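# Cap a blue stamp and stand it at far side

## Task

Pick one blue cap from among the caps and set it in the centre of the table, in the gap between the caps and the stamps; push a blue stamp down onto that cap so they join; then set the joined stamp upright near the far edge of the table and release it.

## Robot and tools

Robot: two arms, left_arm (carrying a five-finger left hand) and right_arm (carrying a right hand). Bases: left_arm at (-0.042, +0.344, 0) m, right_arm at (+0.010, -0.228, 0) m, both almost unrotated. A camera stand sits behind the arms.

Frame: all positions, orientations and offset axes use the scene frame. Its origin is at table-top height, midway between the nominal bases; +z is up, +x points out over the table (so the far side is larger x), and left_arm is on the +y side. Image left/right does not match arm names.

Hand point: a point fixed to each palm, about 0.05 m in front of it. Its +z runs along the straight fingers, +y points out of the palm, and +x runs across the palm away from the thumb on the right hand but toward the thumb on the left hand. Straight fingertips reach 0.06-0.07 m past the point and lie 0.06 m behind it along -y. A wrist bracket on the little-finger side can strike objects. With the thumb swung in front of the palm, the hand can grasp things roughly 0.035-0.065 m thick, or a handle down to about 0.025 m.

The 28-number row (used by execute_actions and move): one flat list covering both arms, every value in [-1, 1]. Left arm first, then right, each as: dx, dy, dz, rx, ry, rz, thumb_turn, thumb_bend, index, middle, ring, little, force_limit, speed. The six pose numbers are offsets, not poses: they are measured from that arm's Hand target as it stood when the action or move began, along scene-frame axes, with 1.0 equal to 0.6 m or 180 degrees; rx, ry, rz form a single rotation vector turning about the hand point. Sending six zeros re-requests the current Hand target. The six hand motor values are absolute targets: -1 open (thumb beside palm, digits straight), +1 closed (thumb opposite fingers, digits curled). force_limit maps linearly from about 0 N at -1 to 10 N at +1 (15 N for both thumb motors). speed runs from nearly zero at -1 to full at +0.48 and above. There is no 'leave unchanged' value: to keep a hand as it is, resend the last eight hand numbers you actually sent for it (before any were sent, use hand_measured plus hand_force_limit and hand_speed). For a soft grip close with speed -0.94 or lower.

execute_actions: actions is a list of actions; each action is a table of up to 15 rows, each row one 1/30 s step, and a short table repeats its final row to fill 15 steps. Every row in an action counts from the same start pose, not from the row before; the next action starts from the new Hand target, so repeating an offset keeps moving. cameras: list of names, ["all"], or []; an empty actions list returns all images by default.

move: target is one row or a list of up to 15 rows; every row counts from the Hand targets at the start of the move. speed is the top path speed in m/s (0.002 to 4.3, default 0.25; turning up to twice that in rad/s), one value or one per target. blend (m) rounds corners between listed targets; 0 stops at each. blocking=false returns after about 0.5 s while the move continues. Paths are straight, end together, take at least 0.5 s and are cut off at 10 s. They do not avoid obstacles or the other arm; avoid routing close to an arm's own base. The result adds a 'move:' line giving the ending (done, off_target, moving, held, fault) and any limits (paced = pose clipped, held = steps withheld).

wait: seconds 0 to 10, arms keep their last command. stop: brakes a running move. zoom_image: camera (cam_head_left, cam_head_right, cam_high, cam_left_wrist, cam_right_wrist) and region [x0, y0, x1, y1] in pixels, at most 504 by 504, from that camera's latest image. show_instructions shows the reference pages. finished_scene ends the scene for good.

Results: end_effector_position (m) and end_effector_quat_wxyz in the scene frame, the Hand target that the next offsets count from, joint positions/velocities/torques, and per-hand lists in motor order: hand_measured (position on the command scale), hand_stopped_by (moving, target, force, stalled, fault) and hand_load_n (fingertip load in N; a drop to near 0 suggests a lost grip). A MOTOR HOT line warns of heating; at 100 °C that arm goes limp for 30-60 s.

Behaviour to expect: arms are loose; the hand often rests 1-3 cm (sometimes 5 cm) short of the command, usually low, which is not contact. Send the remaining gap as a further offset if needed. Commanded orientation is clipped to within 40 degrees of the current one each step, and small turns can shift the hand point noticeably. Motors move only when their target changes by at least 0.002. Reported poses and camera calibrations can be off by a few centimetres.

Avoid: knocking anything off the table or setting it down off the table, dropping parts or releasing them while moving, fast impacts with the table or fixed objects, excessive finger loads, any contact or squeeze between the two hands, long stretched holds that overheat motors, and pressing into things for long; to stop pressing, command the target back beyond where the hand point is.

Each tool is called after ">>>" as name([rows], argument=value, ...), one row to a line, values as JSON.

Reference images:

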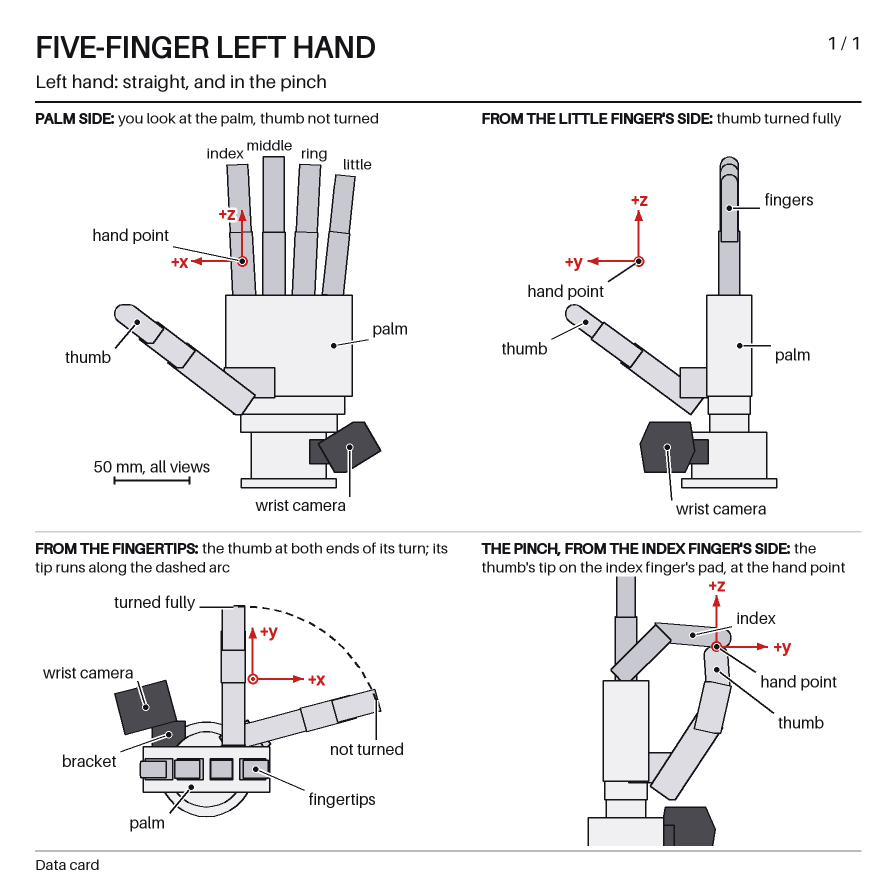

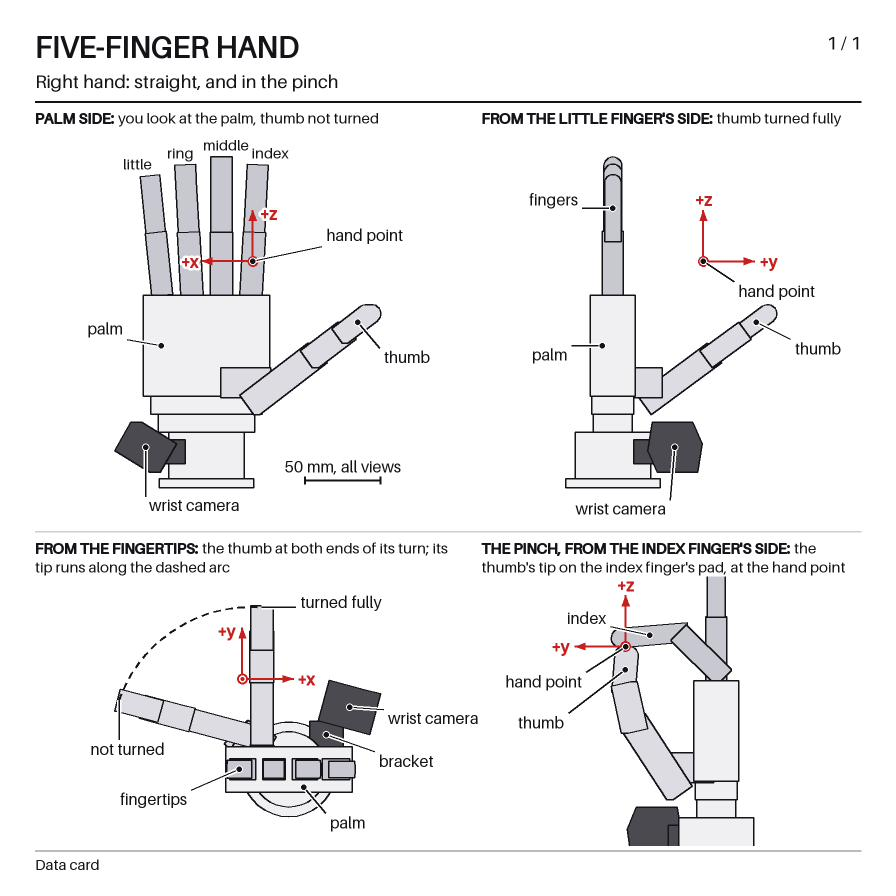

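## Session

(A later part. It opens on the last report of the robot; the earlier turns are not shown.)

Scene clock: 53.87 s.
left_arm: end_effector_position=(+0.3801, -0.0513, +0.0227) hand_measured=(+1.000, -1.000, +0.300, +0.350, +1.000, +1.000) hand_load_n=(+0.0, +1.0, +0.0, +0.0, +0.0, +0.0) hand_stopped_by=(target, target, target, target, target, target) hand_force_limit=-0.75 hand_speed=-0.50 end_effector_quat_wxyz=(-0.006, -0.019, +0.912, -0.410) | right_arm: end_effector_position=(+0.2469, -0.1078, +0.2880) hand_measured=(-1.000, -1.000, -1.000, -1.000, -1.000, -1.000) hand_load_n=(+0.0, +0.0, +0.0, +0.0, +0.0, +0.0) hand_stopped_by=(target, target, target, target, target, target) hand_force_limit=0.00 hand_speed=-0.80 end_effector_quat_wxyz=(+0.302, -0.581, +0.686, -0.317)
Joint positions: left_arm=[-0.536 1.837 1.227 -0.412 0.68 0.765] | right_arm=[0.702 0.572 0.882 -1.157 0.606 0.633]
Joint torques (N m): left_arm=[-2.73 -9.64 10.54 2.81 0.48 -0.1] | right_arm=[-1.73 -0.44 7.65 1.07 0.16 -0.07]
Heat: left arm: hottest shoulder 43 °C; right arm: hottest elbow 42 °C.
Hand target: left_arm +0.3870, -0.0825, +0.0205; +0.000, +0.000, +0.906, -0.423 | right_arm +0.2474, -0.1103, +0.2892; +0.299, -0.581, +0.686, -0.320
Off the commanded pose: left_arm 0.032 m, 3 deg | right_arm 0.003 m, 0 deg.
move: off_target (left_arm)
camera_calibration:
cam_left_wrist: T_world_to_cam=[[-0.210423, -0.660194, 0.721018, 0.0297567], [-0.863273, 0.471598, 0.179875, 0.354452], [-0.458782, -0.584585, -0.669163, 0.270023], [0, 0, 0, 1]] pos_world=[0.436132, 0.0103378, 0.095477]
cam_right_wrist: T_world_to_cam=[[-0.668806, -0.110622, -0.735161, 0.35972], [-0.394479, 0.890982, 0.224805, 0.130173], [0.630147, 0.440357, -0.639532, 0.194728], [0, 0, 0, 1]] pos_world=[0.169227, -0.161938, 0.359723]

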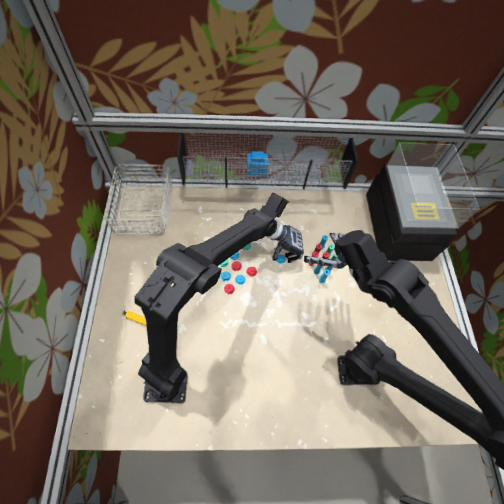

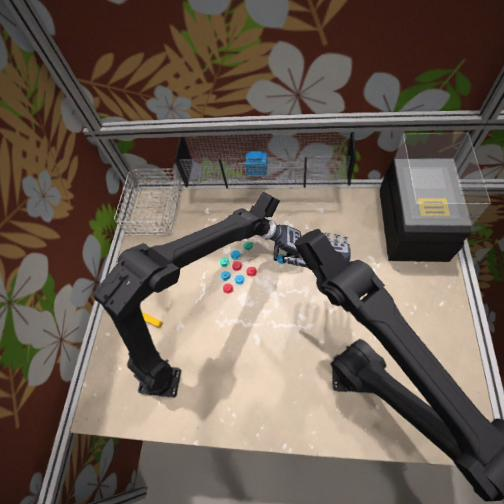

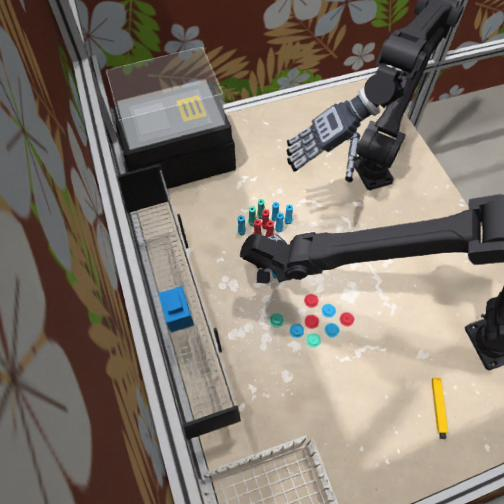

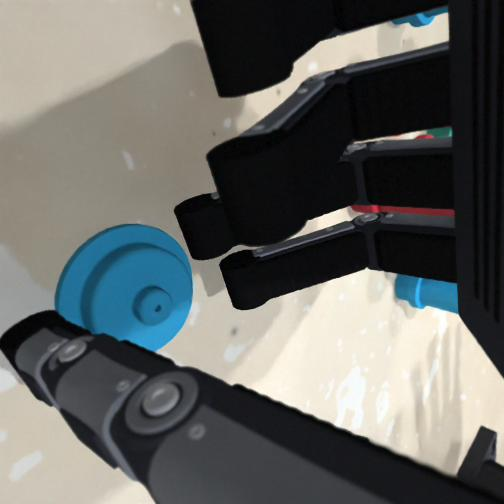

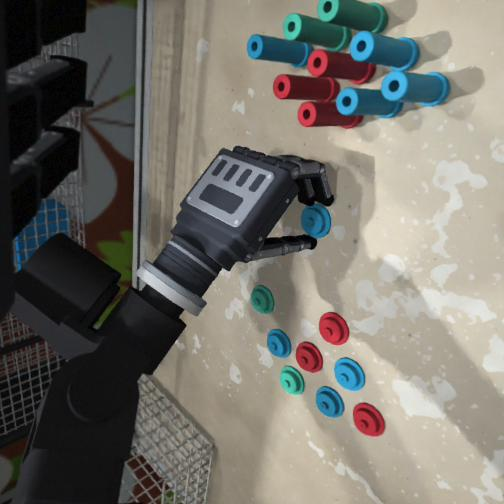

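>>> move([
  [0,0.04,0.01,0,0,0,1,-1,0.0,0.0,1,1,-0.5,-0.2,0,0,0,0,0,0,-1,-1,-1,-1,-1,-1,0,-0.8],
  [0,0.15,0.3,0,0,0,1,-1,0.0,0.0,1,1,-0.5,-0.2,0,0,0,0,0,0,-1,-1,-1,-1,-1,-1,0,-0.8],
], cameras=["all"], speed=0.15)

>>> zoom_image(camera="cam_high", region=[230, 190, 370, 350])

Scene clock: 58.43 s.
left_arm: end_effector_position=(+0.3669, +0.0092, +0.1712) hand_measured=(+1.000, -1.000, +0.000, +0.002, +1.000, +1.000) hand_load_n=(+0.0, +0.5, +0.0, +0.0, +0.0, +0.0) hand_stopped_by=(target, target, target, target, target, target) hand_force_limit=-0.50 hand_speed=-0.20 end_effector_quat_wxyz=(-0.027, -0.016, +0.913, -0.408) | right_arm: end_effector_position=(+0.2469, -0.1078, +0.2880) hand_measured=(-1.000, -1.000, -1.000, -1.000, -1.000, -1.000) hand_load_n=(+0.0, +0.0, +0.0, +0.0, +0.0, +0.0) hand_stopped_by=(target, target, target, target, target, target) hand_force_limit=0.00 hand_speed=-0.80 end_effector_quat_wxyz=(+0.302, -0.581, +0.686, -0.317)
Joint positions: left_arm=[-0.442 1.61 1.357 -0.886 0.747 0.893] | right_arm=[0.702 0.572 0.882 -1.157 0.606 0.633]
Joint torques (N m): left_arm=[0.09 -11.93 12.71 0.59 0.86 0.25] | right_arm=[-1.79 -0.5 7.66 1.07 0.16 -0.07]
Heat: left arm: hottest elbow 44 °C; right arm: hottest elbow 42 °C.
Hand target: left_arm +0.3870, +0.0075, +0.2005; +0.000, +0.000, +0.906, -0.423 | right_arm +0.2474, -0.1103, +0.2892; +0.299, -0.581, +0.686, -0.320
Off the commanded pose: left_arm 0.036 m, 4 deg | right_arm 0.003 m, 0 deg.
move: off_target (left_arm)
camera_calibration:
cam_left_wrist: T_world_to_cam=[[-0.199903, -0.65847, 0.725573, -0.0448569], [-0.845155, 0.490541, 0.212325, 0.275462], [-0.495733, -0.570777, -0.65457, 0.409538], [0, 0, 0, 1]] pos_world=[0.426863, 0.0690928, 0.242131]
cam_right_wrist: T_world_to_cam=[[-0.668806, -0.110622, -0.735161, 0.35972], [-0.394479, 0.890982, 0.224805, 0.130173], [0.630147, 0.440357, -0.639532, 0.194728], [0, 0, 0, 1]] pos_world=[0.169227, -0.161938, 0.359723]

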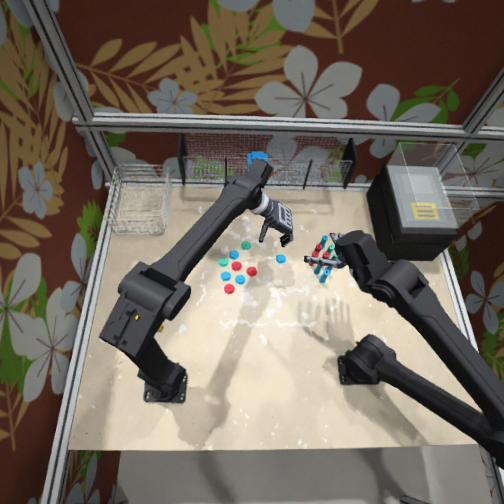

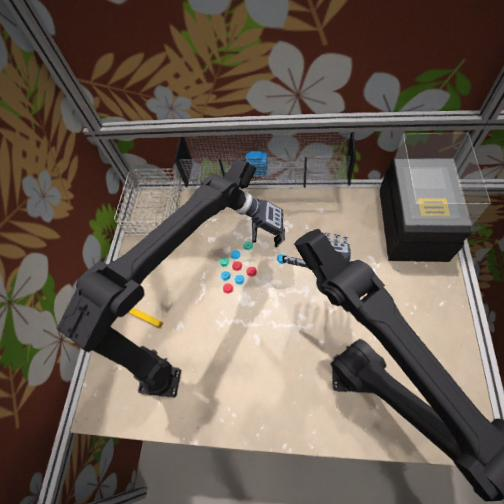

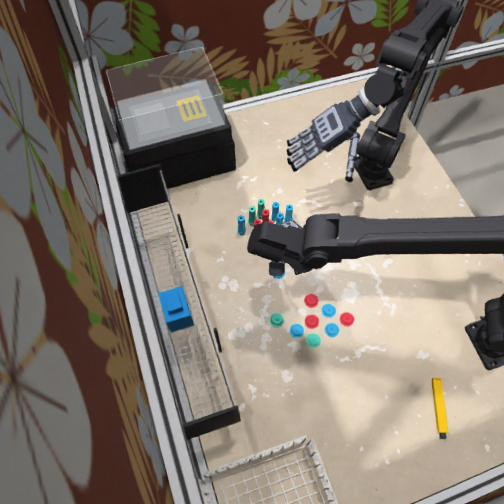

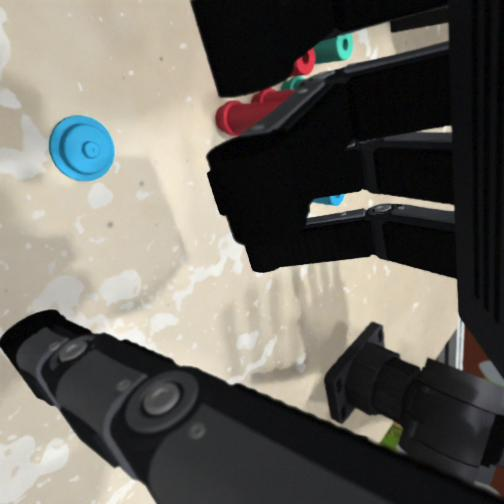

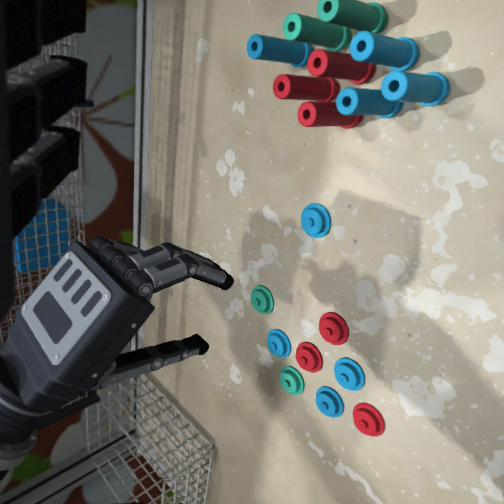

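Scaled by 3.150 from the camera's 504x504 image, which has a finer 720x720 frame.

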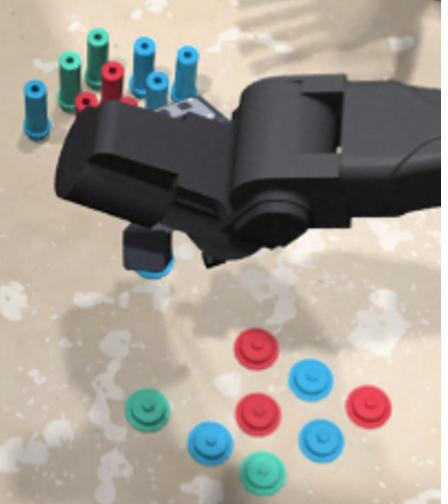

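>>> move(target=[0.0625,-0.2,0.0,0,0,0,1,-1,0,0,1,1,-0.5,-0.2,-0.02,-0.117,0,0,0,0,-1,-1,-1,-1,-1,-1,0,-0.8], cameras=["cam_left_wrist","cam_right_wrist","cam_high"], speed=0.2)

Scene clock: 64.00 s.
left_arm: end_effector_position=(+0.4077, -0.0975, +0.1825) hand_measured=(+1.000, -1.000, +0.000, +0.002, +1.000, +1.000) hand_load_n=(+0.0, +0.0, +0.0, +0.0, +0.5, +0.0) hand_stopped_by=(target, target, target, target, target, target) hand_force_limit=-0.50 hand_speed=-0.20 end_effector_quat_wxyz=(-0.017, -0.004, +0.912, -0.409) | right_arm: end_effector_position=(+0.2272, -0.1803, +0.2802) hand_measured=(-1.000, -1.000, -1.000, -1.000, -1.000, -1.000) hand_load_n=(+0.0, +0.0, +0.0, +0.0, +0.0, +0.0) hand_stopped_by=(target, target, target, target, target, target) hand_force_limit=0.00 hand_speed=-0.80 end_effector_quat_wxyz=(+0.284, -0.589, +0.691, -0.309)
Joint positions: left_arm=[-0.574 1.81 1.643 -0.86 0.681 0.761] | right_arm=[0.266 0.422 0.836 -1.157 0.292 0.297]
Joint torques (N m): left_arm=[-1.38 -12.86 13.16 1.89 0.29 -0.21] | right_arm=[-1.79 0.5 7.56 2.76 -0.01 -0.07]
Heat: left arm: hottest elbow 45 °C; right arm: hottest elbow 42 °C.
Hand target: left_arm +0.4245, -0.1125, +0.2005; +0.000, +0.000, +0.906, -0.423 | right_arm +0.2354, -0.1805, +0.2892; +0.299, -0.581, +0.686, -0.320
Off the commanded pose: left_arm 0.029 m, 3 deg | right_arm 0.012 m, 2 deg.
move: off_target (left_arm, right_arm)
camera_calibration:
cam_left_wrist: T_world_to_cam=[[-0.228363, -0.653385, 0.721761, -0.102418], [-0.844271, 0.502085, 0.187396, 0.365115], [-0.484827, -0.566567, -0.666291, 0.374441], [0, 0, 0, 1]] pos_world=[0.466407, -0.0380917, 0.254987]
cam_right_wrist: T_world_to_cam=[[-0.699819, -0.118421, -0.704436, 0.329896], [-0.383884, 0.894, 0.23108, 0.185013], [0.602401, 0.432136, -0.671098, 0.247785], [0, 0, 0, 1]] pos_world=[0.152625, -0.233412, 0.355926]
Images, in order (width x height): cam_high 504x504, cam_left_wrist 504x504, cam_right_wrist 504x504.

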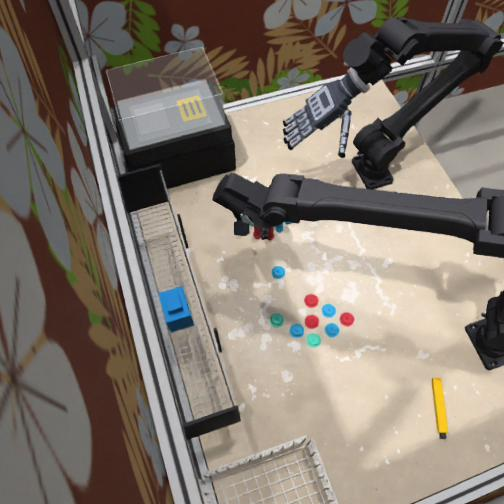

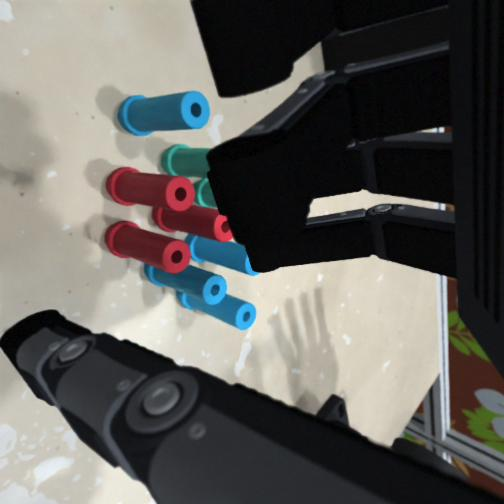

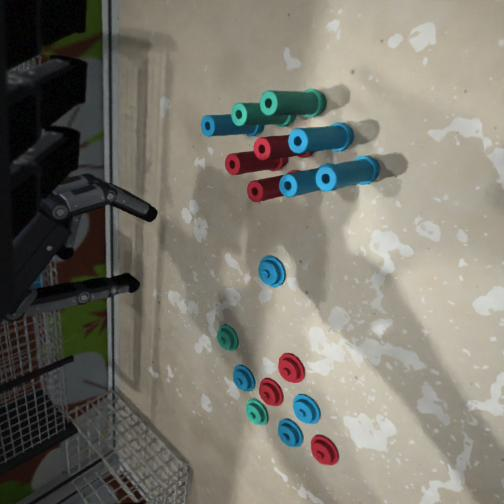

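>>> move(target=[0.0175,-0.1125,-0.0758,0,0,0,1,-1,0,0,1,1,-0.5,-0.2,0,0,0,0,0,0,-1,-1,-1,-1,-1,-1,0,-0.8], cameras=["cam_left_wrist","cam_right_wrist","cam_high"], speed=0.15)

Scene clock: 66.07 s.
left_arm: end_effector_position=(+0.4174, -0.1590, +0.1358) hand_measured=(+1.000, -1.000, +0.000, +0.002, +1.000, +1.000) hand_load_n=(+0.0, +0.0, +0.0, +0.0, +0.0, +0.0) hand_stopped_by=(target, target, target, target, target, target) hand_force_limit=-0.50 hand_speed=-0.20 end_effector_quat_wxyz=(-0.022, -0.008, +0.915, -0.402) | right_arm: end_effector_position=(+0.2272, -0.1803, +0.2802) hand_measured=(-1.000, -1.000, -1.000, -1.000, -1.000, -1.000) hand_load_n=(-0.5, +0.0, +0.0, +0.0, +0.0, +0.0) hand_stopped_by=(target, target, target, target, target, target) hand_force_limit=0.00 hand_speed=-0.80 end_effector_quat_wxyz=(+0.284, -0.589, +0.690, -0.309)
Joint positions: left_arm=[-0.646 1.957 1.736 -0.779 0.638 0.684] | right_arm=[0.266 0.422 0.836 -1.157 0.292 0.295]
Joint torques (N m): left_arm=[-0.85 -14.92 12.97 2.41 0.25 -0.17] | right_arm=[-1.79 0.5 7.56 2.77 -0.01 -0.07]
Heat: left arm: hottest elbow 45 °C; right arm: hottest elbow 42 °C.
Hand target: left_arm +0.4350, -0.1800, +0.1551; +0.000, +0.000, +0.906, -0.423 | right_arm +0.2354, -0.1805, +0.2892; +0.299, -0.581, +0.686, -0.320
Off the commanded pose: left_arm 0.034 m, 4 deg | right_arm 0.012 m, 2 deg.
move: off_target (left_arm, right_arm)
camera_calibration:
cam_left_wrist: T_world_to_cam=[[-0.217703, -0.664647, 0.714738, -0.111873], [-0.842703, 0.497448, 0.205905, 0.408998], [-0.492399, -0.557486, -0.668396, 0.317963], [0, 0, 0, 1]] pos_world=[0.476874, -0.100552, 0.20827]
cam_right_wrist: T_world_to_cam=[[-0.699807, -0.119906, -0.704196, 0.329454], [-0.384708, 0.893897, 0.230103, 0.185549], [0.601888, 0.431938, -0.671685, 0.248068], [0, 0, 0, 1]] pos_world=[0.152627, -0.233508, 0.355928]
Images, in order (width x height): cam_high 504x504, cam_left_wrist 504x504, cam_right_wrist 504x504.

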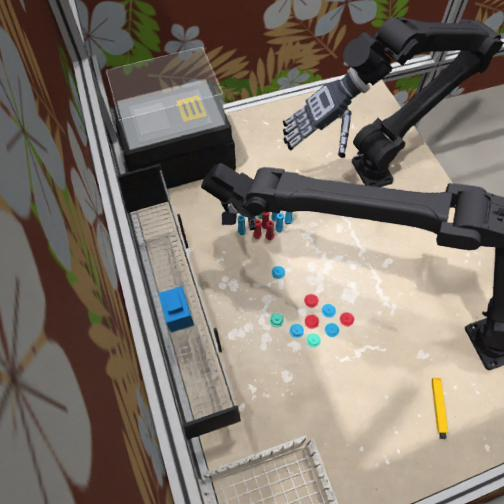

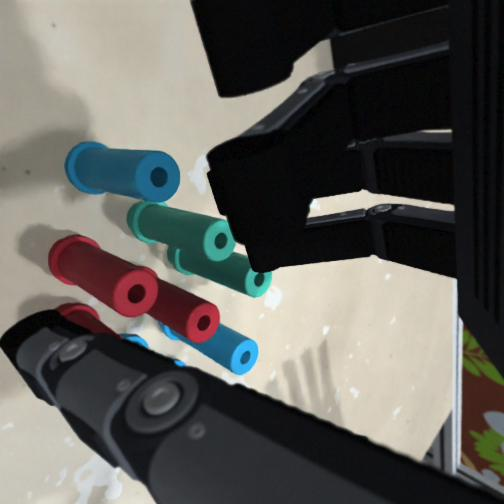

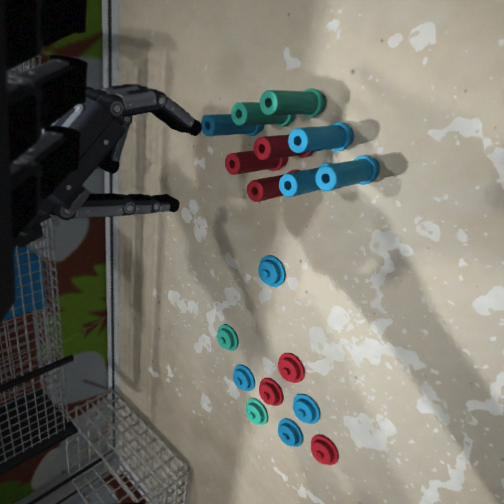

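>>> move(target=[0.0108,-0.0683,0,0,0,0,1,-1,0,0,1,1,-0.5,-0.2,0,0,0,0,0,0,-1,-1,-1,-1,-1,-1,0,-0.8], cameras=["cam_left_wrist","cam_right_wrist"], speed=0.15)

Scene clock: 68.37 s.
left_arm: end_effector_position=(+0.4295, -0.2040, +0.1401) hand_measured=(+1.000, -1.000, +0.000, +0.002, +1.000, +1.000) hand_load_n=(+0.0, +0.0, +0.0, +0.0, +0.0, +0.0) hand_stopped_by=(target, target, target, target, target, target) hand_force_limit=-0.50 hand_speed=-0.20 end_effector_quat_wxyz=(-0.011, -0.003, +0.912, -0.410) | right_arm: end_effector_position=(+0.2272, -0.1803, +0.2802) hand_measured=(-1.000, -1.000, -1.000, -1.000, -1.000, -1.000) hand_load_n=(-0.5, +0.0, +0.0, +0.0, +0.0, +0.0) hand_stopped_by=(target, target, target, target, target, target) hand_force_limit=0.00 hand_speed=-0.80 end_effector_quat_wxyz=(+0.284, -0.589, +0.690, -0.309)
Joint positions: left_arm=[-0.687 2.04 1.871 -0.779 0.612 0.643] | right_arm=[0.266 0.422 0.836 -1.157 0.292 0.295]
Joint torques (N m): left_arm=[-1.08 -15.79 13.48 1.78 0.29 -0.15] | right_arm=[-1.79 0.56 7.57 2.77 -0.01 -0.07]
Heat: left arm: hottest elbow 45 °C; right arm: hottest elbow 42 °C.
Hand target: left_arm +0.4415, -0.2210, +0.1551; +0.000, +0.000, +0.906, -0.423 | right_arm +0.2354, -0.1805, +0.2892; +0.299, -0.581, +0.686, -0.320
Off the commanded pose: left_arm 0.026 m, 2 deg | right_arm 0.012 m, 2 deg.
move: off_target (left_arm, right_arm)
camera_calibration:
cam_left_wrist: T_world_to_cam=[[-0.233627, -0.653524, 0.719948, -0.133911], [-0.847657, 0.499629, 0.178463, 0.447222], [-0.476337, -0.568575, -0.670691, 0.292943], [0, 0, 0, 1]] pos_world=[0.487345, -0.1444, 0.213071]
cam_right_wrist: T_world_to_cam=[[-0.699807, -0.119906, -0.704196, 0.329454], [-0.384708, 0.893897, 0.230103, 0.185549], [0.601888, 0.431938, -0.671685, 0.248068], [0, 0, 0, 1]] pos_world=[0.152627, -0.233508, 0.355928]
Images, in order (width x height): cam_left_wrist 504x504, cam_right_wrist 504x504.

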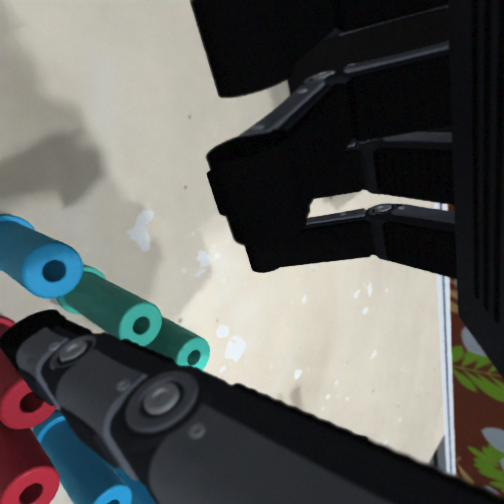

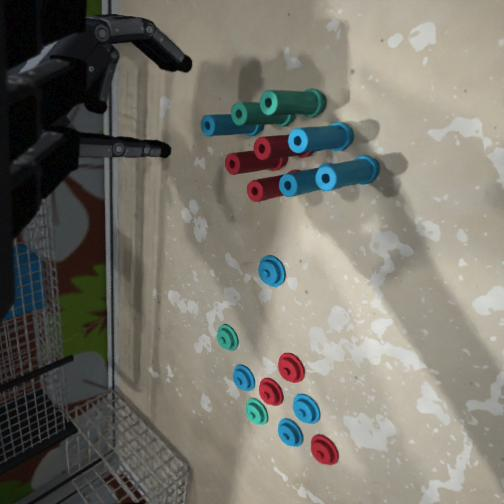

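>>> move(target=[-0.0125,0.01,-0.058,0,0,0,1,-1,0,0,1,1,-0.5,-0.2,0,0,0,0,0,0,-1,-1,-1,-1,-1,-1,0,-0.8], cameras=["cam_left_wrist","cam_right_wrist"], speed=0.1)

Scene clock: 70.87 s.
left_arm: end_effector_position=(+0.4326, -0.2082, +0.1309) hand_measured=(+1.000, -1.000, +0.000, +0.002, +1.000, +1.000) hand_load_n=(+0.0, +0.0, +0.0, +0.0, +0.0, +0.0) hand_stopped_by=(target, target, target, target, target, target) hand_force_limit=-0.50 hand_speed=-0.20 end_effector_quat_wxyz=(-0.001, +0.002, +0.908, -0.419) | right_arm: end_effector_position=(+0.2272, -0.1803, +0.2802) hand_measured=(-1.000, -1.000, -1.000, -1.000, -1.000, -1.000) hand_load_n=(-0.5, +0.0, +0.0, +0.0, +0.0, +0.0) hand_stopped_by=(target, target, target, target, target, target) hand_force_limit=0.00 hand_speed=-0.80 end_effector_quat_wxyz=(+0.284, -0.589, +0.690, -0.309)
Joint positions: left_arm=[-0.689 2.04 1.839 -0.714 0.612 0.643] | right_arm=[0.266 0.422 0.836 -1.157 0.292 0.295]
Joint torques (N m): left_arm=[-1.2 -16.44 7.82 2.8 0.28 -0.17] | right_arm=[-1.79 0.56 7.57 2.76 -0.01 -0.07]
Heat: left arm: hottest elbow 45 °C; right arm: hottest elbow 42 °C.
Hand target: left_arm +0.4340, -0.2150, +0.1203; +0.000, +0.000, +0.906, -0.423 | right_arm +0.2354, -0.1805, +0.2892; +0.299, -0.581, +0.686, -0.320
Off the commanded pose: left_arm 0.013 m, 1 deg | right_arm 0.012 m, 2 deg.
move: off_target (left_arm, right_arm)
camera_calibration:
cam_left_wrist: T_world_to_cam=[[-0.252194, -0.637822, 0.727723, -0.118993], [-0.850857, 0.504359, 0.147186, 0.45997], [-0.460912, -0.582069, -0.669892, 0.276303], [0, 0, 0, 1]] pos_world=[0.488711, -0.147059, 0.203986]
cam_right_wrist: T_world_to_cam=[[-0.699807, -0.119906, -0.704196, 0.329454], [-0.384708, 0.893897, 0.230103, 0.185549], [0.601888, 0.431938, -0.671685, 0.248068], [0, 0, 0, 1]] pos_world=[0.152627, -0.233508, 0.355928]
Images, in order (width x height): cam_left_wrist 504x504, cam_right_wrist 504x504.

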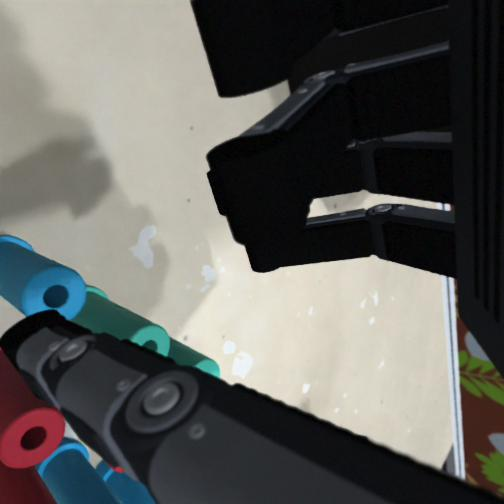

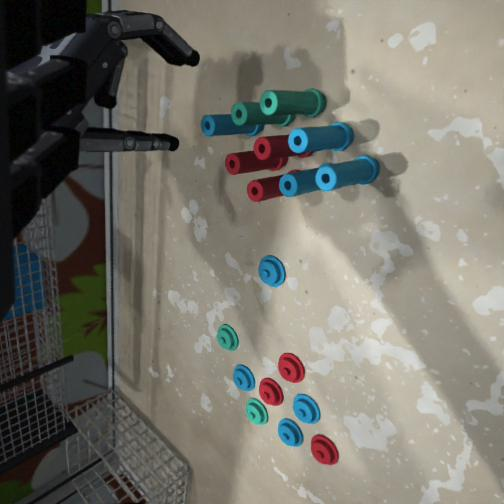

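>>> move(target=[-0.0317,0.0367,-0.045,0,0,0,1,-1,0,0,1,1,-0.5,-0.2,0,0,0,0,0,0,-1,-1,-1,-1,-1,-1,0,-0.8], cameras=["cam_left_wrist","cam_right_wrist"], speed=0.1)

Scene clock: 73.17 s.
left_arm: end_effector_position=(+0.4109, -0.1892, +0.0805) hand_measured=(+1.000, -1.000, +0.000, +0.002, +1.000, +1.000) hand_load_n=(+0.0, +0.0, +0.0, +0.0, +0.0, +0.0) hand_stopped_by=(target, target, target, target, target, target) hand_force_limit=-0.50 hand_speed=-0.20 end_effector_quat_wxyz=(-0.013, -0.003, +0.913, -0.409) | right_arm: end_effector_position=(+0.2272, -0.1803, +0.2802) hand_measured=(-1.000, -1.000, -1.000, -1.000, -1.000, -1.000) hand_load_n=(+0.0, +0.0, +0.0, +0.0, +0.0, +0.0) hand_stopped_by=(target, target, target, target, target, target) hand_force_limit=0.00 hand_speed=-0.80 end_effector_quat_wxyz=(+0.284, -0.589, +0.690, -0.309)
Joint positions: left_arm=[-0.689 2.02 1.678 -0.608 0.612 0.643] | right_arm=[0.266 0.422 0.836 -1.157 0.292 0.295]
Joint torques (N m): left_arm=[-1.08 -17.9 7.09 2.63 0.47 -0.07] | right_arm=[-1.73 0.5 7.57 2.76 -0.01 -0.07]
Heat: left arm: hottest elbow 45 °C; right arm: hottest elbow 42 °C.
Hand target: left_arm +0.4150, -0.1929, +0.0933; +0.000, +0.000, +0.906, -0.423 | right_arm +0.2354, -0.1805, +0.2892; +0.299, -0.581, +0.686, -0.320
Off the commanded pose: left_arm 0.014 m, 2 deg | right_arm 0.012 m, 2 deg.
move: off_target (left_arm, right_arm)
camera_calibration:
cam_left_wrist: T_world_to_cam=[[-0.232968, -0.654595, 0.719188, -0.0859923], [-0.846482, 0.500562, 0.181402, 0.434176], [-0.478743, -0.566519, -0.670717, 0.253885], [0, 0, 0, 1]] pos_world=[0.469034, -0.129791, 0.153369]
cam_right_wrist: T_world_to_cam=[[-0.699807, -0.119906, -0.704196, 0.329454], [-0.384708, 0.893897, 0.230103, 0.185549], [0.601888, 0.431938, -0.671685, 0.248068], [0, 0, 0, 1]] pos_world=[0.152627, -0.233508, 0.355928]
Images, in order (width x height): cam_left_wrist 504x504, cam_right_wrist 504x504.

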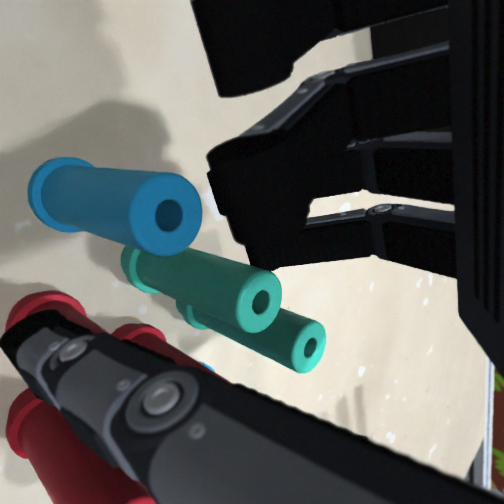

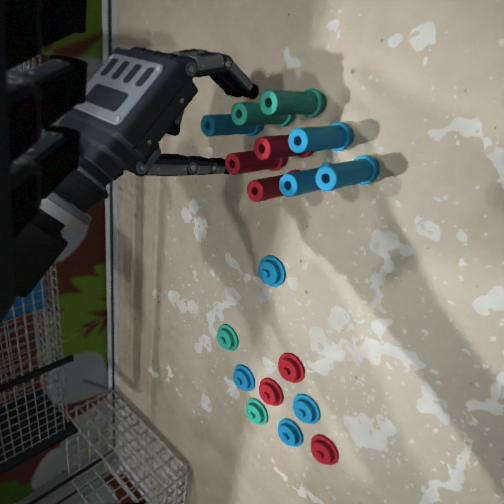

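>>> move(target=[0.021,-0.0243,0.008,0,0,0,1,-1,0,0,1,1,-0.5,-0.2,0,0,0,0,0,0,-1,-1,-1,-1,-1,-1,0,-0.8], cameras=["cam_left_wrist","cam_right_wrist"], speed=0.1)

Scene clock: 76.03 s.
left_arm: end_effector_position=(+0.4138, -0.1917, +0.0842) hand_measured=(+1.000, -1.000, +0.000, +0.002, +1.000, +1.000) hand_load_n=(+0.0, +0.0, +0.0, +0.0, +0.0, +0.0) hand_stopped_by=(target, target, target, target, target, target) hand_force_limit=-0.50 hand_speed=-0.20 end_effector_quat_wxyz=(-0.010, -0.002, +0.911, -0.411) | right_arm: end_effector_position=(+0.2272, -0.1803, +0.2802) hand_measured=(-1.000, -1.000, -1.000, -1.000, -1.000, -1.000) hand_load_n=(+0.0, +0.0, +0.0, -0.5, +0.0, +0.0) hand_stopped_by=(target, target, target, target, target, target) hand_force_limit=0.00 hand_speed=-0.80 end_effector_quat_wxyz=(+0.284, -0.589, +0.690, -0.309)
Joint positions: left_arm=[-0.689 2.021 1.689 -0.608 0.612 0.643] | right_arm=[0.266 0.422 0.836 -1.157 0.292 0.295]
Joint torques (N m): left_arm=[-1.61 -15.09 12.94 1.43 0.34 -0.14] | right_arm=[-1.79 0.5 7.57 2.76 -0.01 -0.07]
Heat: left arm: hottest elbow 45 °C; right arm: hottest elbow 42 °C.
Hand target: left_arm +0.4276, -0.2075, +0.0981; +0.000, +0.000, +0.906, -0.423 | right_arm +0.2354, -0.1805, +0.2892; +0.299, -0.581, +0.686, -0.320
Off the commanded pose: left_arm 0.025 m, 2 deg | right_arm 0.012 m, 2 deg.
move: off_target (left_arm, right_arm)
camera_calibration:
cam_left_wrist: T_world_to_cam=[[-0.237972, -0.650181, 0.72155, -0.0869392], [-0.847689, 0.501672, 0.172477, 0.438578], [-0.474122, -0.570605, -0.670535, 0.253659], [0, 0, 0, 1]] pos_world=[0.471354, -0.131809, 0.157174]
cam_right_wrist: T_world_to_cam=[[-0.699807, -0.119906, -0.704196, 0.329454], [-0.384708, 0.893897, 0.230103, 0.185549], [0.601888, 0.431938, -0.671685, 0.248068], [0, 0, 0, 1]] pos_world=[0.152627, -0.233508, 0.355928]
Images, in order (width x height): cam_left_wrist 504x504, cam_right_wrist 504x504.

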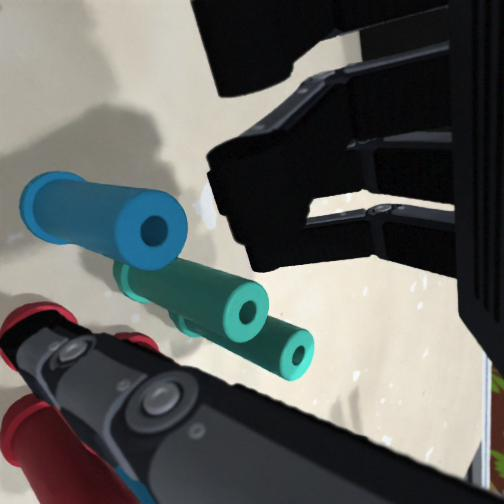

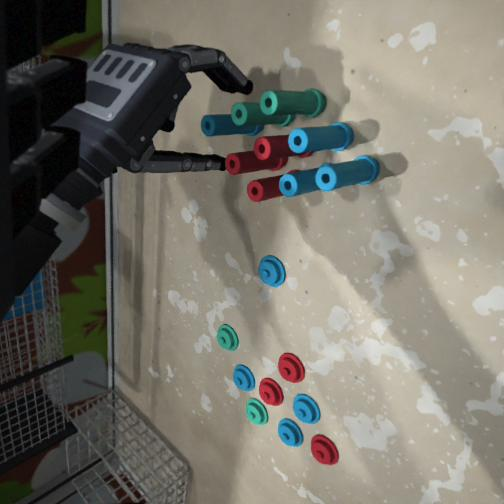

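>>> move(target=[0.015,-0.018,0.0,0,0,0,1,-1,0,0,1,1,-0.5,-0.2,0,0,0,0,0,0,-1,-1,-1,-1,-1,-1,0,-0.8], cameras=["cam_left_wrist"], speed=0.1)

Scene clock: 77.47 s.
left_arm: end_effector_position=(+0.4275, -0.2035, +0.0865) hand_measured=(+1.000, -1.000, +0.000, +0.002, +1.000, +1.000) hand_load_n=(+0.0, +0.0, +0.0, +0.0, +0.0, +0.0) hand_stopped_by=(target, target, target, target, target, target) hand_force_limit=-0.50 hand_speed=-0.20 end_effector_quat_wxyz=(-0.003, +0.000, +0.909, -0.416) | right_arm: end_effector_position=(+0.2272, -0.1803, +0.2802) hand_measured=(-1.000, -1.000, -1.000, -1.000, -1.000, -1.000) hand_load_n=(+0.0, +0.0, -0.5, +0.0, +0.0, -0.5) hand_stopped_by=(target, target, target, target, target, target) hand_force_limit=0.00 hand_speed=-0.80 end_effector_quat_wxyz=(+0.284, -0.589, +0.690, -0.309)
Joint positions: left_arm=[-0.689 2.057 1.749 -0.615 0.611 0.641] | right_arm=[0.266 0.422 0.836 -1.157 0.292 0.295]
Joint torques (N m): left_arm=[-1.67 -15.21 13.22 0.9 0.33 -0.15] | right_arm=[-1.79 0.5 7.57 2.77 -0.01 -0.08]
Heat: left arm: hottest elbow 45 °C; right arm: hottest elbow 42 °C.
Hand target: left_arm +0.4366, -0.2183, +0.0981; +0.000, +0.000, +0.906, -0.423 | right_arm +0.2354, -0.1805, +0.2892; +0.299, -0.581, +0.686, -0.320
Off the commanded pose: left_arm 0.021 m, 1 deg | right_arm 0.012 m, 2 deg.
move: off_target (left_arm, right_arm)
camera_calibration:
cam_left_wrist: T_world_to_cam=[[-0.246421, -0.642632, 0.725466, -0.0882352], [-0.850911, 0.501781, 0.155456, 0.458659], [-0.463926, -0.579, -0.670472, 0.248884], [0, 0, 0, 1]] pos_world=[0.483999, -0.142745, 0.15958]
Images, in order (width x height): cam_left_wrist 504x504.

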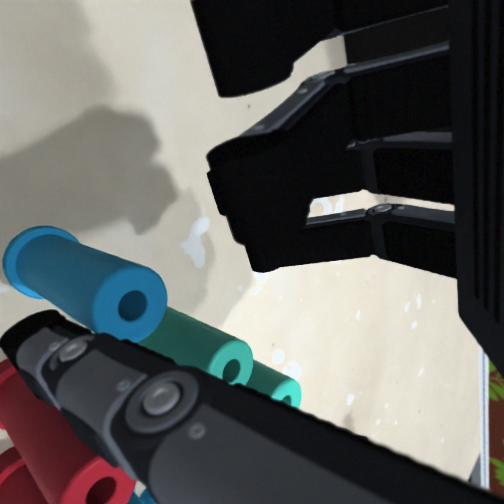

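>>> move(target=[-0.0225,0.027,0.0,0,0,0,1,-1,0,0,1,1,-0.5,-0.2,0,0,0,0,0,0,-1,-1,-1,-1,-1,-1,0,-0.8], cameras=["cam_left_wrist"], speed=0.1)

Scene clock: 79.90 s.
left_arm: end_effector_position=(+0.4244, -0.2008, +0.0841) hand_measured=(+1.000, -1.000, +0.000, +0.002, +1.000, +1.000) hand_load_n=(+0.0, +0.0, +0.0, +0.0, +0.0, +0.5) hand_stopped_by=(target, target, target, target, target, target) hand_force_limit=-0.50 hand_speed=-0.20 end_effector_quat_wxyz=(-0.006, -0.001, +0.910, -0.414) | right_arm: end_effector_position=(+0.2272, -0.1803, +0.2802) hand_measured=(-1.000, -1.000, -1.000, -1.000, -1.000, -1.000) hand_load_n=(-0.5, +0.0, +0.0, +0.0, -0.5, +0.0) hand_stopped_by=(target, target, target, target, target, target) hand_force_limit=0.00 hand_speed=-0.80 end_effector_quat_wxyz=(+0.284, -0.589, +0.690, -0.309)
Joint positions: left_arm=[-0.689 2.052 1.736 -0.615 0.611 0.641] | right_arm=[0.266 0.422 0.836 -1.157 0.292 0.295]
Joint torques (N m): left_arm=[-1.44 -18.84 7.38 1.95 0.4 -0.09] | right_arm=[-1.73 0.56 7.57 2.77 -0.01 -0.07]
Heat: left arm: hottest elbow 45 °C; right arm: hottest elbow 42 °C.
Hand target: left_arm +0.4231, -0.2021, +0.0981; +0.000, +0.000, +0.906, -0.423 | right_arm +0.2354, -0.1805, +0.2892; +0.299, -0.581, +0.686, -0.320
Off the commanded pose: left_arm 0.014 m, 1 deg | right_arm 0.012 m, 2 deg.
move: off_target (left_arm, right_arm)
camera_calibration:
cam_left_wrist: T_world_to_cam=[[-0.2423, -0.646287, 0.723605, -0.087853], [-0.849954, 0.501042, 0.162897, 0.45391], [-0.467835, -0.57556, -0.670717, 0.249802], [0, 0, 0, 1]] pos_world=[0.481382, -0.14043, 0.157176]
Images, in order (width x height): cam_left_wrist 504x504.

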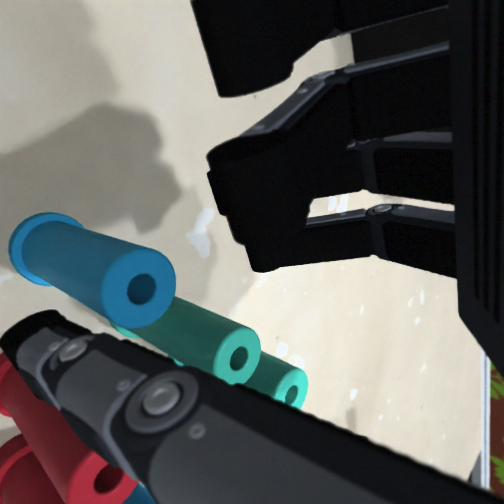

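>>> move(target=[-0.0175,0.01,-0.04,0,0,0,1,-1,0,0,1,1,-0.5,-0.2,0,0,0,0,0,0,-1,-1,-1,-1,-1,-1,0,-0.8], cameras=["cam_left_wrist","cam_right_wrist"], speed=0.08)

Scene clock: 81.90 s.
left_arm: end_effector_position=(+0.4113, -0.1893, +0.0590) hand_measured=(+1.000, -1.000, +0.000, +0.002, +1.000, +1.000) hand_load_n=(+0.0, +0.0, +0.0, +0.0, +0.0, +0.0) hand_stopped_by=(target, target, target, target, target, target) hand_force_limit=-0.50 hand_speed=-0.20 end_effector_quat_wxyz=(-0.012, -0.004, +0.913, -0.408) | right_arm: end_effector_position=(+0.2272, -0.1803, +0.2802) hand_measured=(-1.000, -1.000, -1.000, -1.000, -1.000, -1.000) hand_load_n=(+0.0, -0.5, +0.0, -0.5, -0.5, +0.0) hand_stopped_by=(target, target, target, target, target, target) hand_force_limit=0.00 hand_speed=-0.80 end_effector_quat_wxyz=(+0.284, -0.589, +0.690, -0.309)
Joint positions: left_arm=[-0.689 2.041 1.653 -0.562 0.611 0.641] | right_arm=[0.266 0.422 0.836 -1.157 0.292 0.295]
Joint torques (N m): left_arm=[-1.49 -18.9 6.91 2.66 0.31 -0.1] | right_arm=[-1.79 0.56 7.56 2.76 -0.01 -0.07]
Heat: left arm: hottest elbow 45 °C; right arm: hottest elbow 42 °C.
Hand target: left_arm +0.4126, -0.1961, +0.0741; +0.000, +0.000, +0.906, -0.423 | right_arm +0.2354, -0.1805, +0.2892; +0.299, -0.581, +0.686, -0.320
Off the commanded pose: left_arm 0.017 m, 2 deg | right_arm 0.012 m, 2 deg.
move: off_target (left_arm, right_arm)
camera_calibration:
cam_left_wrist: T_world_to_cam=[[-0.231516, -0.655725, 0.718627, -0.0713493], [-0.847345, 0.498818, 0.182172, 0.438443], [-0.477919, -0.566749, -0.67111, 0.239254], [0, 0, 0, 1]] pos_world=[0.469338, -0.129892, 0.131967]
cam_right_wrist: T_world_to_cam=[[-0.699807, -0.119906, -0.704196, 0.329454], [-0.384708, 0.893897, 0.230103, 0.185549], [0.601888, 0.431938, -0.671685, 0.248068], [0, 0, 0, 1]] pos_world=[0.152627, -0.233508, 0.355928]
Images, in order (width x height): cam_left_wrist 504x504, cam_right_wrist 504x504.

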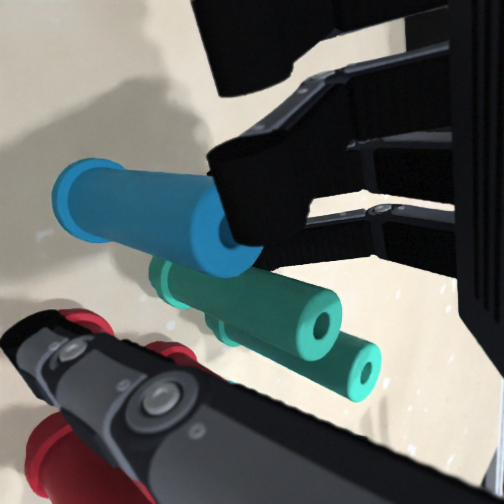

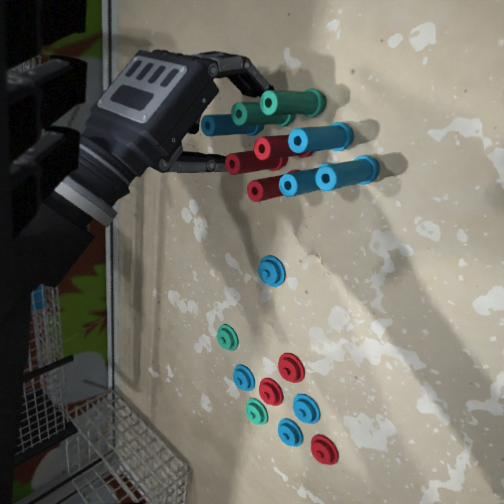

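>>> move(target=[0.0267,-0.0275,0.0,0,0,0,1,-1,0,0,1,1,-0.5,-0.2,0,0,0,0,0,0,-1,-1,-1,-1,-1,-1,0,-0.8], cameras=["cam_left_wrist","cam_right_wrist"], speed=0.08)

Scene clock: 83.93 s.
left_arm: end_effector_position=(+0.4167, -0.1942, +0.0613) hand_measured=(+1.000, -1.000, +0.000, +0.002, +1.000, +1.000) hand_load_n=(+0.0, +0.0, +0.0, +0.0, +0.0, +0.0) hand_stopped_by=(target, target, target, target, target, target) hand_force_limit=-0.50 hand_speed=-0.20 end_effector_quat_wxyz=(-0.009, -0.003, +0.911, -0.411) | right_arm: end_effector_position=(+0.2272, -0.1803, +0.2802) hand_measured=(-1.000, -1.000, -1.000, -1.000, -1.000, -1.000) hand_load_n=(+0.0, +0.0, +0.0, +0.0, +0.0, +0.0) hand_stopped_by=(target, target, target, target, target, target) hand_force_limit=0.00 hand_speed=-0.80 end_effector_quat_wxyz=(+0.284, -0.589, +0.690, -0.309)
Joint positions: left_arm=[-0.689 2.052 1.675 -0.562 0.611 0.64] | right_arm=[0.266 0.422 0.836 -1.157 0.292 0.295]
Joint torques (N m): left_arm=[-1.32 -14.68 12.68 1.44 0.25 -0.18] | right_arm=[-1.79 0.56 7.57 2.76 0 -0.07]
Heat: left arm: hottest elbow 45 °C; right arm: hottest elbow 42 °C.
Hand target: left_arm +0.4286, -0.2126, +0.0741; +0.000, +0.000, +0.906, -0.423 | right_arm +0.2354, -0.1805, +0.2892; +0.299, -0.581, +0.686, -0.320
Off the commanded pose: left_arm 0.025 m, 2 deg | right_arm 0.012 m, 2 deg.
move: off_target (left_arm, right_arm)
camera_calibration:
cam_left_wrist: T_world_to_cam=[[-0.235856, -0.650932, 0.721567, -0.072418], [-0.849124, 0.49915, 0.172737, 0.446421], [-0.472611, -0.571959, -0.67045, 0.237353], [0, 0, 0, 1]] pos_world=[0.474161, -0.134214, 0.134274]
cam_right_wrist: T_world_to_cam=[[-0.699807, -0.119906, -0.704196, 0.329454], [-0.384708, 0.893897, 0.230103, 0.185549], [0.601888, 0.431938, -0.671685, 0.248068], [0, 0, 0, 1]] pos_world=[0.152627, -0.233508, 0.355928]
Images, in order (width x height): cam_left_wrist 504x504, cam_right_wrist 504x504.

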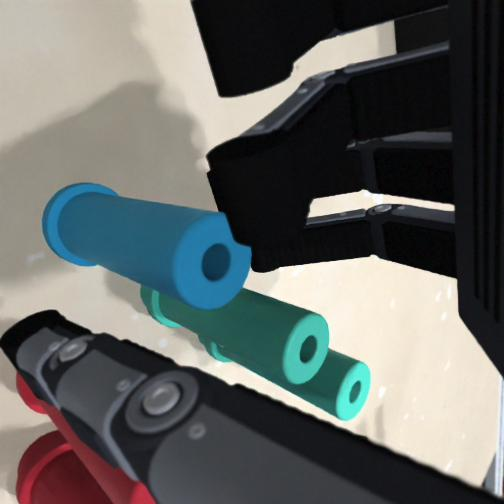

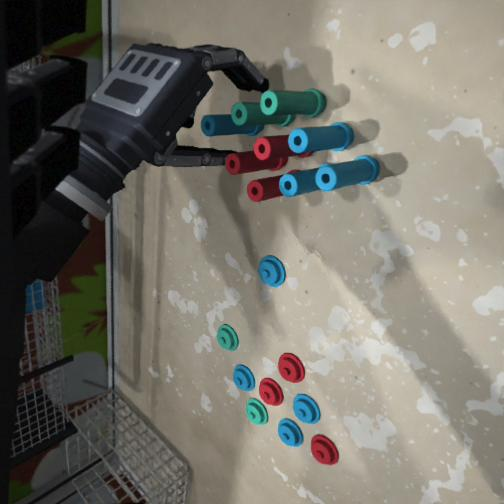

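>>> move(target=[0.007,-0.007,-0.0235,0,0,0,1,-1,0,0,1,1,-0.5,-0.2,0,0,0,0,0,0,-1,-1,-1,-1,-1,-1,0,-0.8], cameras=["cam_left_wrist","cam_right_wrist"], speed=0.08)

Scene clock: 85.77 s.
left_arm: end_effector_position=(+0.4176, -0.1949, +0.0445) hand_measured=(+1.000, -1.000, +0.000, +0.002, +1.000, +1.000) hand_load_n=(+0.0, +0.0, +0.0, +0.0, +0.0, +0.0) hand_stopped_by=(target, target, target, target, target, target) hand_force_limit=-0.50 hand_speed=-0.20 end_effector_quat_wxyz=(-0.016, -0.006, +0.914, -0.405) | right_arm: end_effector_position=(+0.2272, -0.1803, +0.2802) hand_measured=(-1.000, -1.000, -1.000, -1.000, -1.000, -1.000) hand_load_n=(+0.0, -0.5, +0.0, +0.0, +0.0, +0.0) hand_stopped_by=(target, target, target, target, target, target) hand_force_limit=0.00 hand_speed=-0.80 end_effector_quat_wxyz=(+0.284, -0.589, +0.690, -0.309)
Joint positions: left_arm=[-0.689 2.083 1.684 -0.562 0.611 0.64] | right_arm=[0.266 0.422 0.836 -1.157 0.292 0.295]
Joint torques (N m): left_arm=[-1.49 -15.74 12.63 2.15 0.29 -0.15] | right_arm=[-1.85 0.56 7.57 2.76 -0.01 -0.07]
Heat: left arm: hottest elbow 45 °C; right arm: hottest elbow 42 °C.
Hand target: left_arm +0.4328, -0.2168, +0.0600; +0.000, +0.000, +0.906, -0.423 | right_arm +0.2354, -0.1805, +0.2892; +0.299, -0.581, +0.686, -0.320
Off the commanded pose: left_arm 0.031 m, 3 deg | right_arm 0.012 m, 2 deg.
move: off_target (left_arm, right_arm)
camera_calibration:
cam_left_wrist: T_world_to_cam=[[-0.224185, -0.661125, 0.715999, -0.0671017], [-0.846164, 0.496536, 0.193541, 0.447706], [-0.483474, -0.562463, -0.670737, 0.232534], [0, 0, 0, 1]] pos_world=[0.476214, -0.135873, 0.117364]
cam_right_wrist: T_world_to_cam=[[-0.699807, -0.119906, -0.704196, 0.329454], [-0.384708, 0.893897, 0.230103, 0.185549], [0.601888, 0.431938, -0.671685, 0.248068], [0, 0, 0, 1]] pos_world=[0.152627, -0.233508, 0.355928]
Images, in order (width x height): cam_left_wrist 504x504, cam_right_wrist 504x504.

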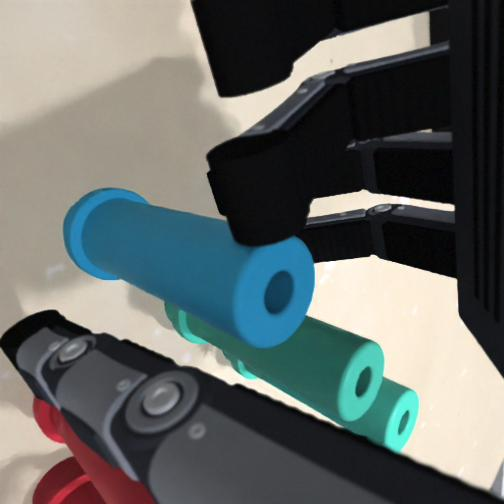

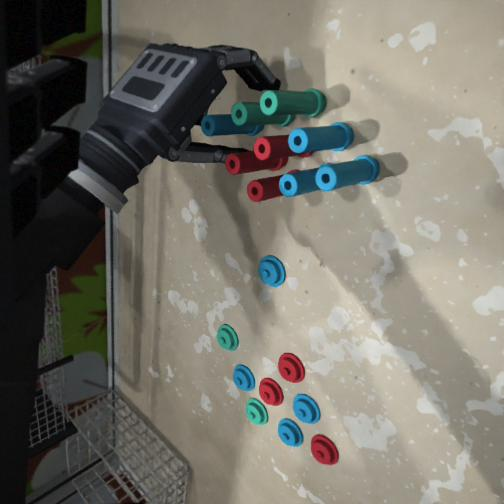

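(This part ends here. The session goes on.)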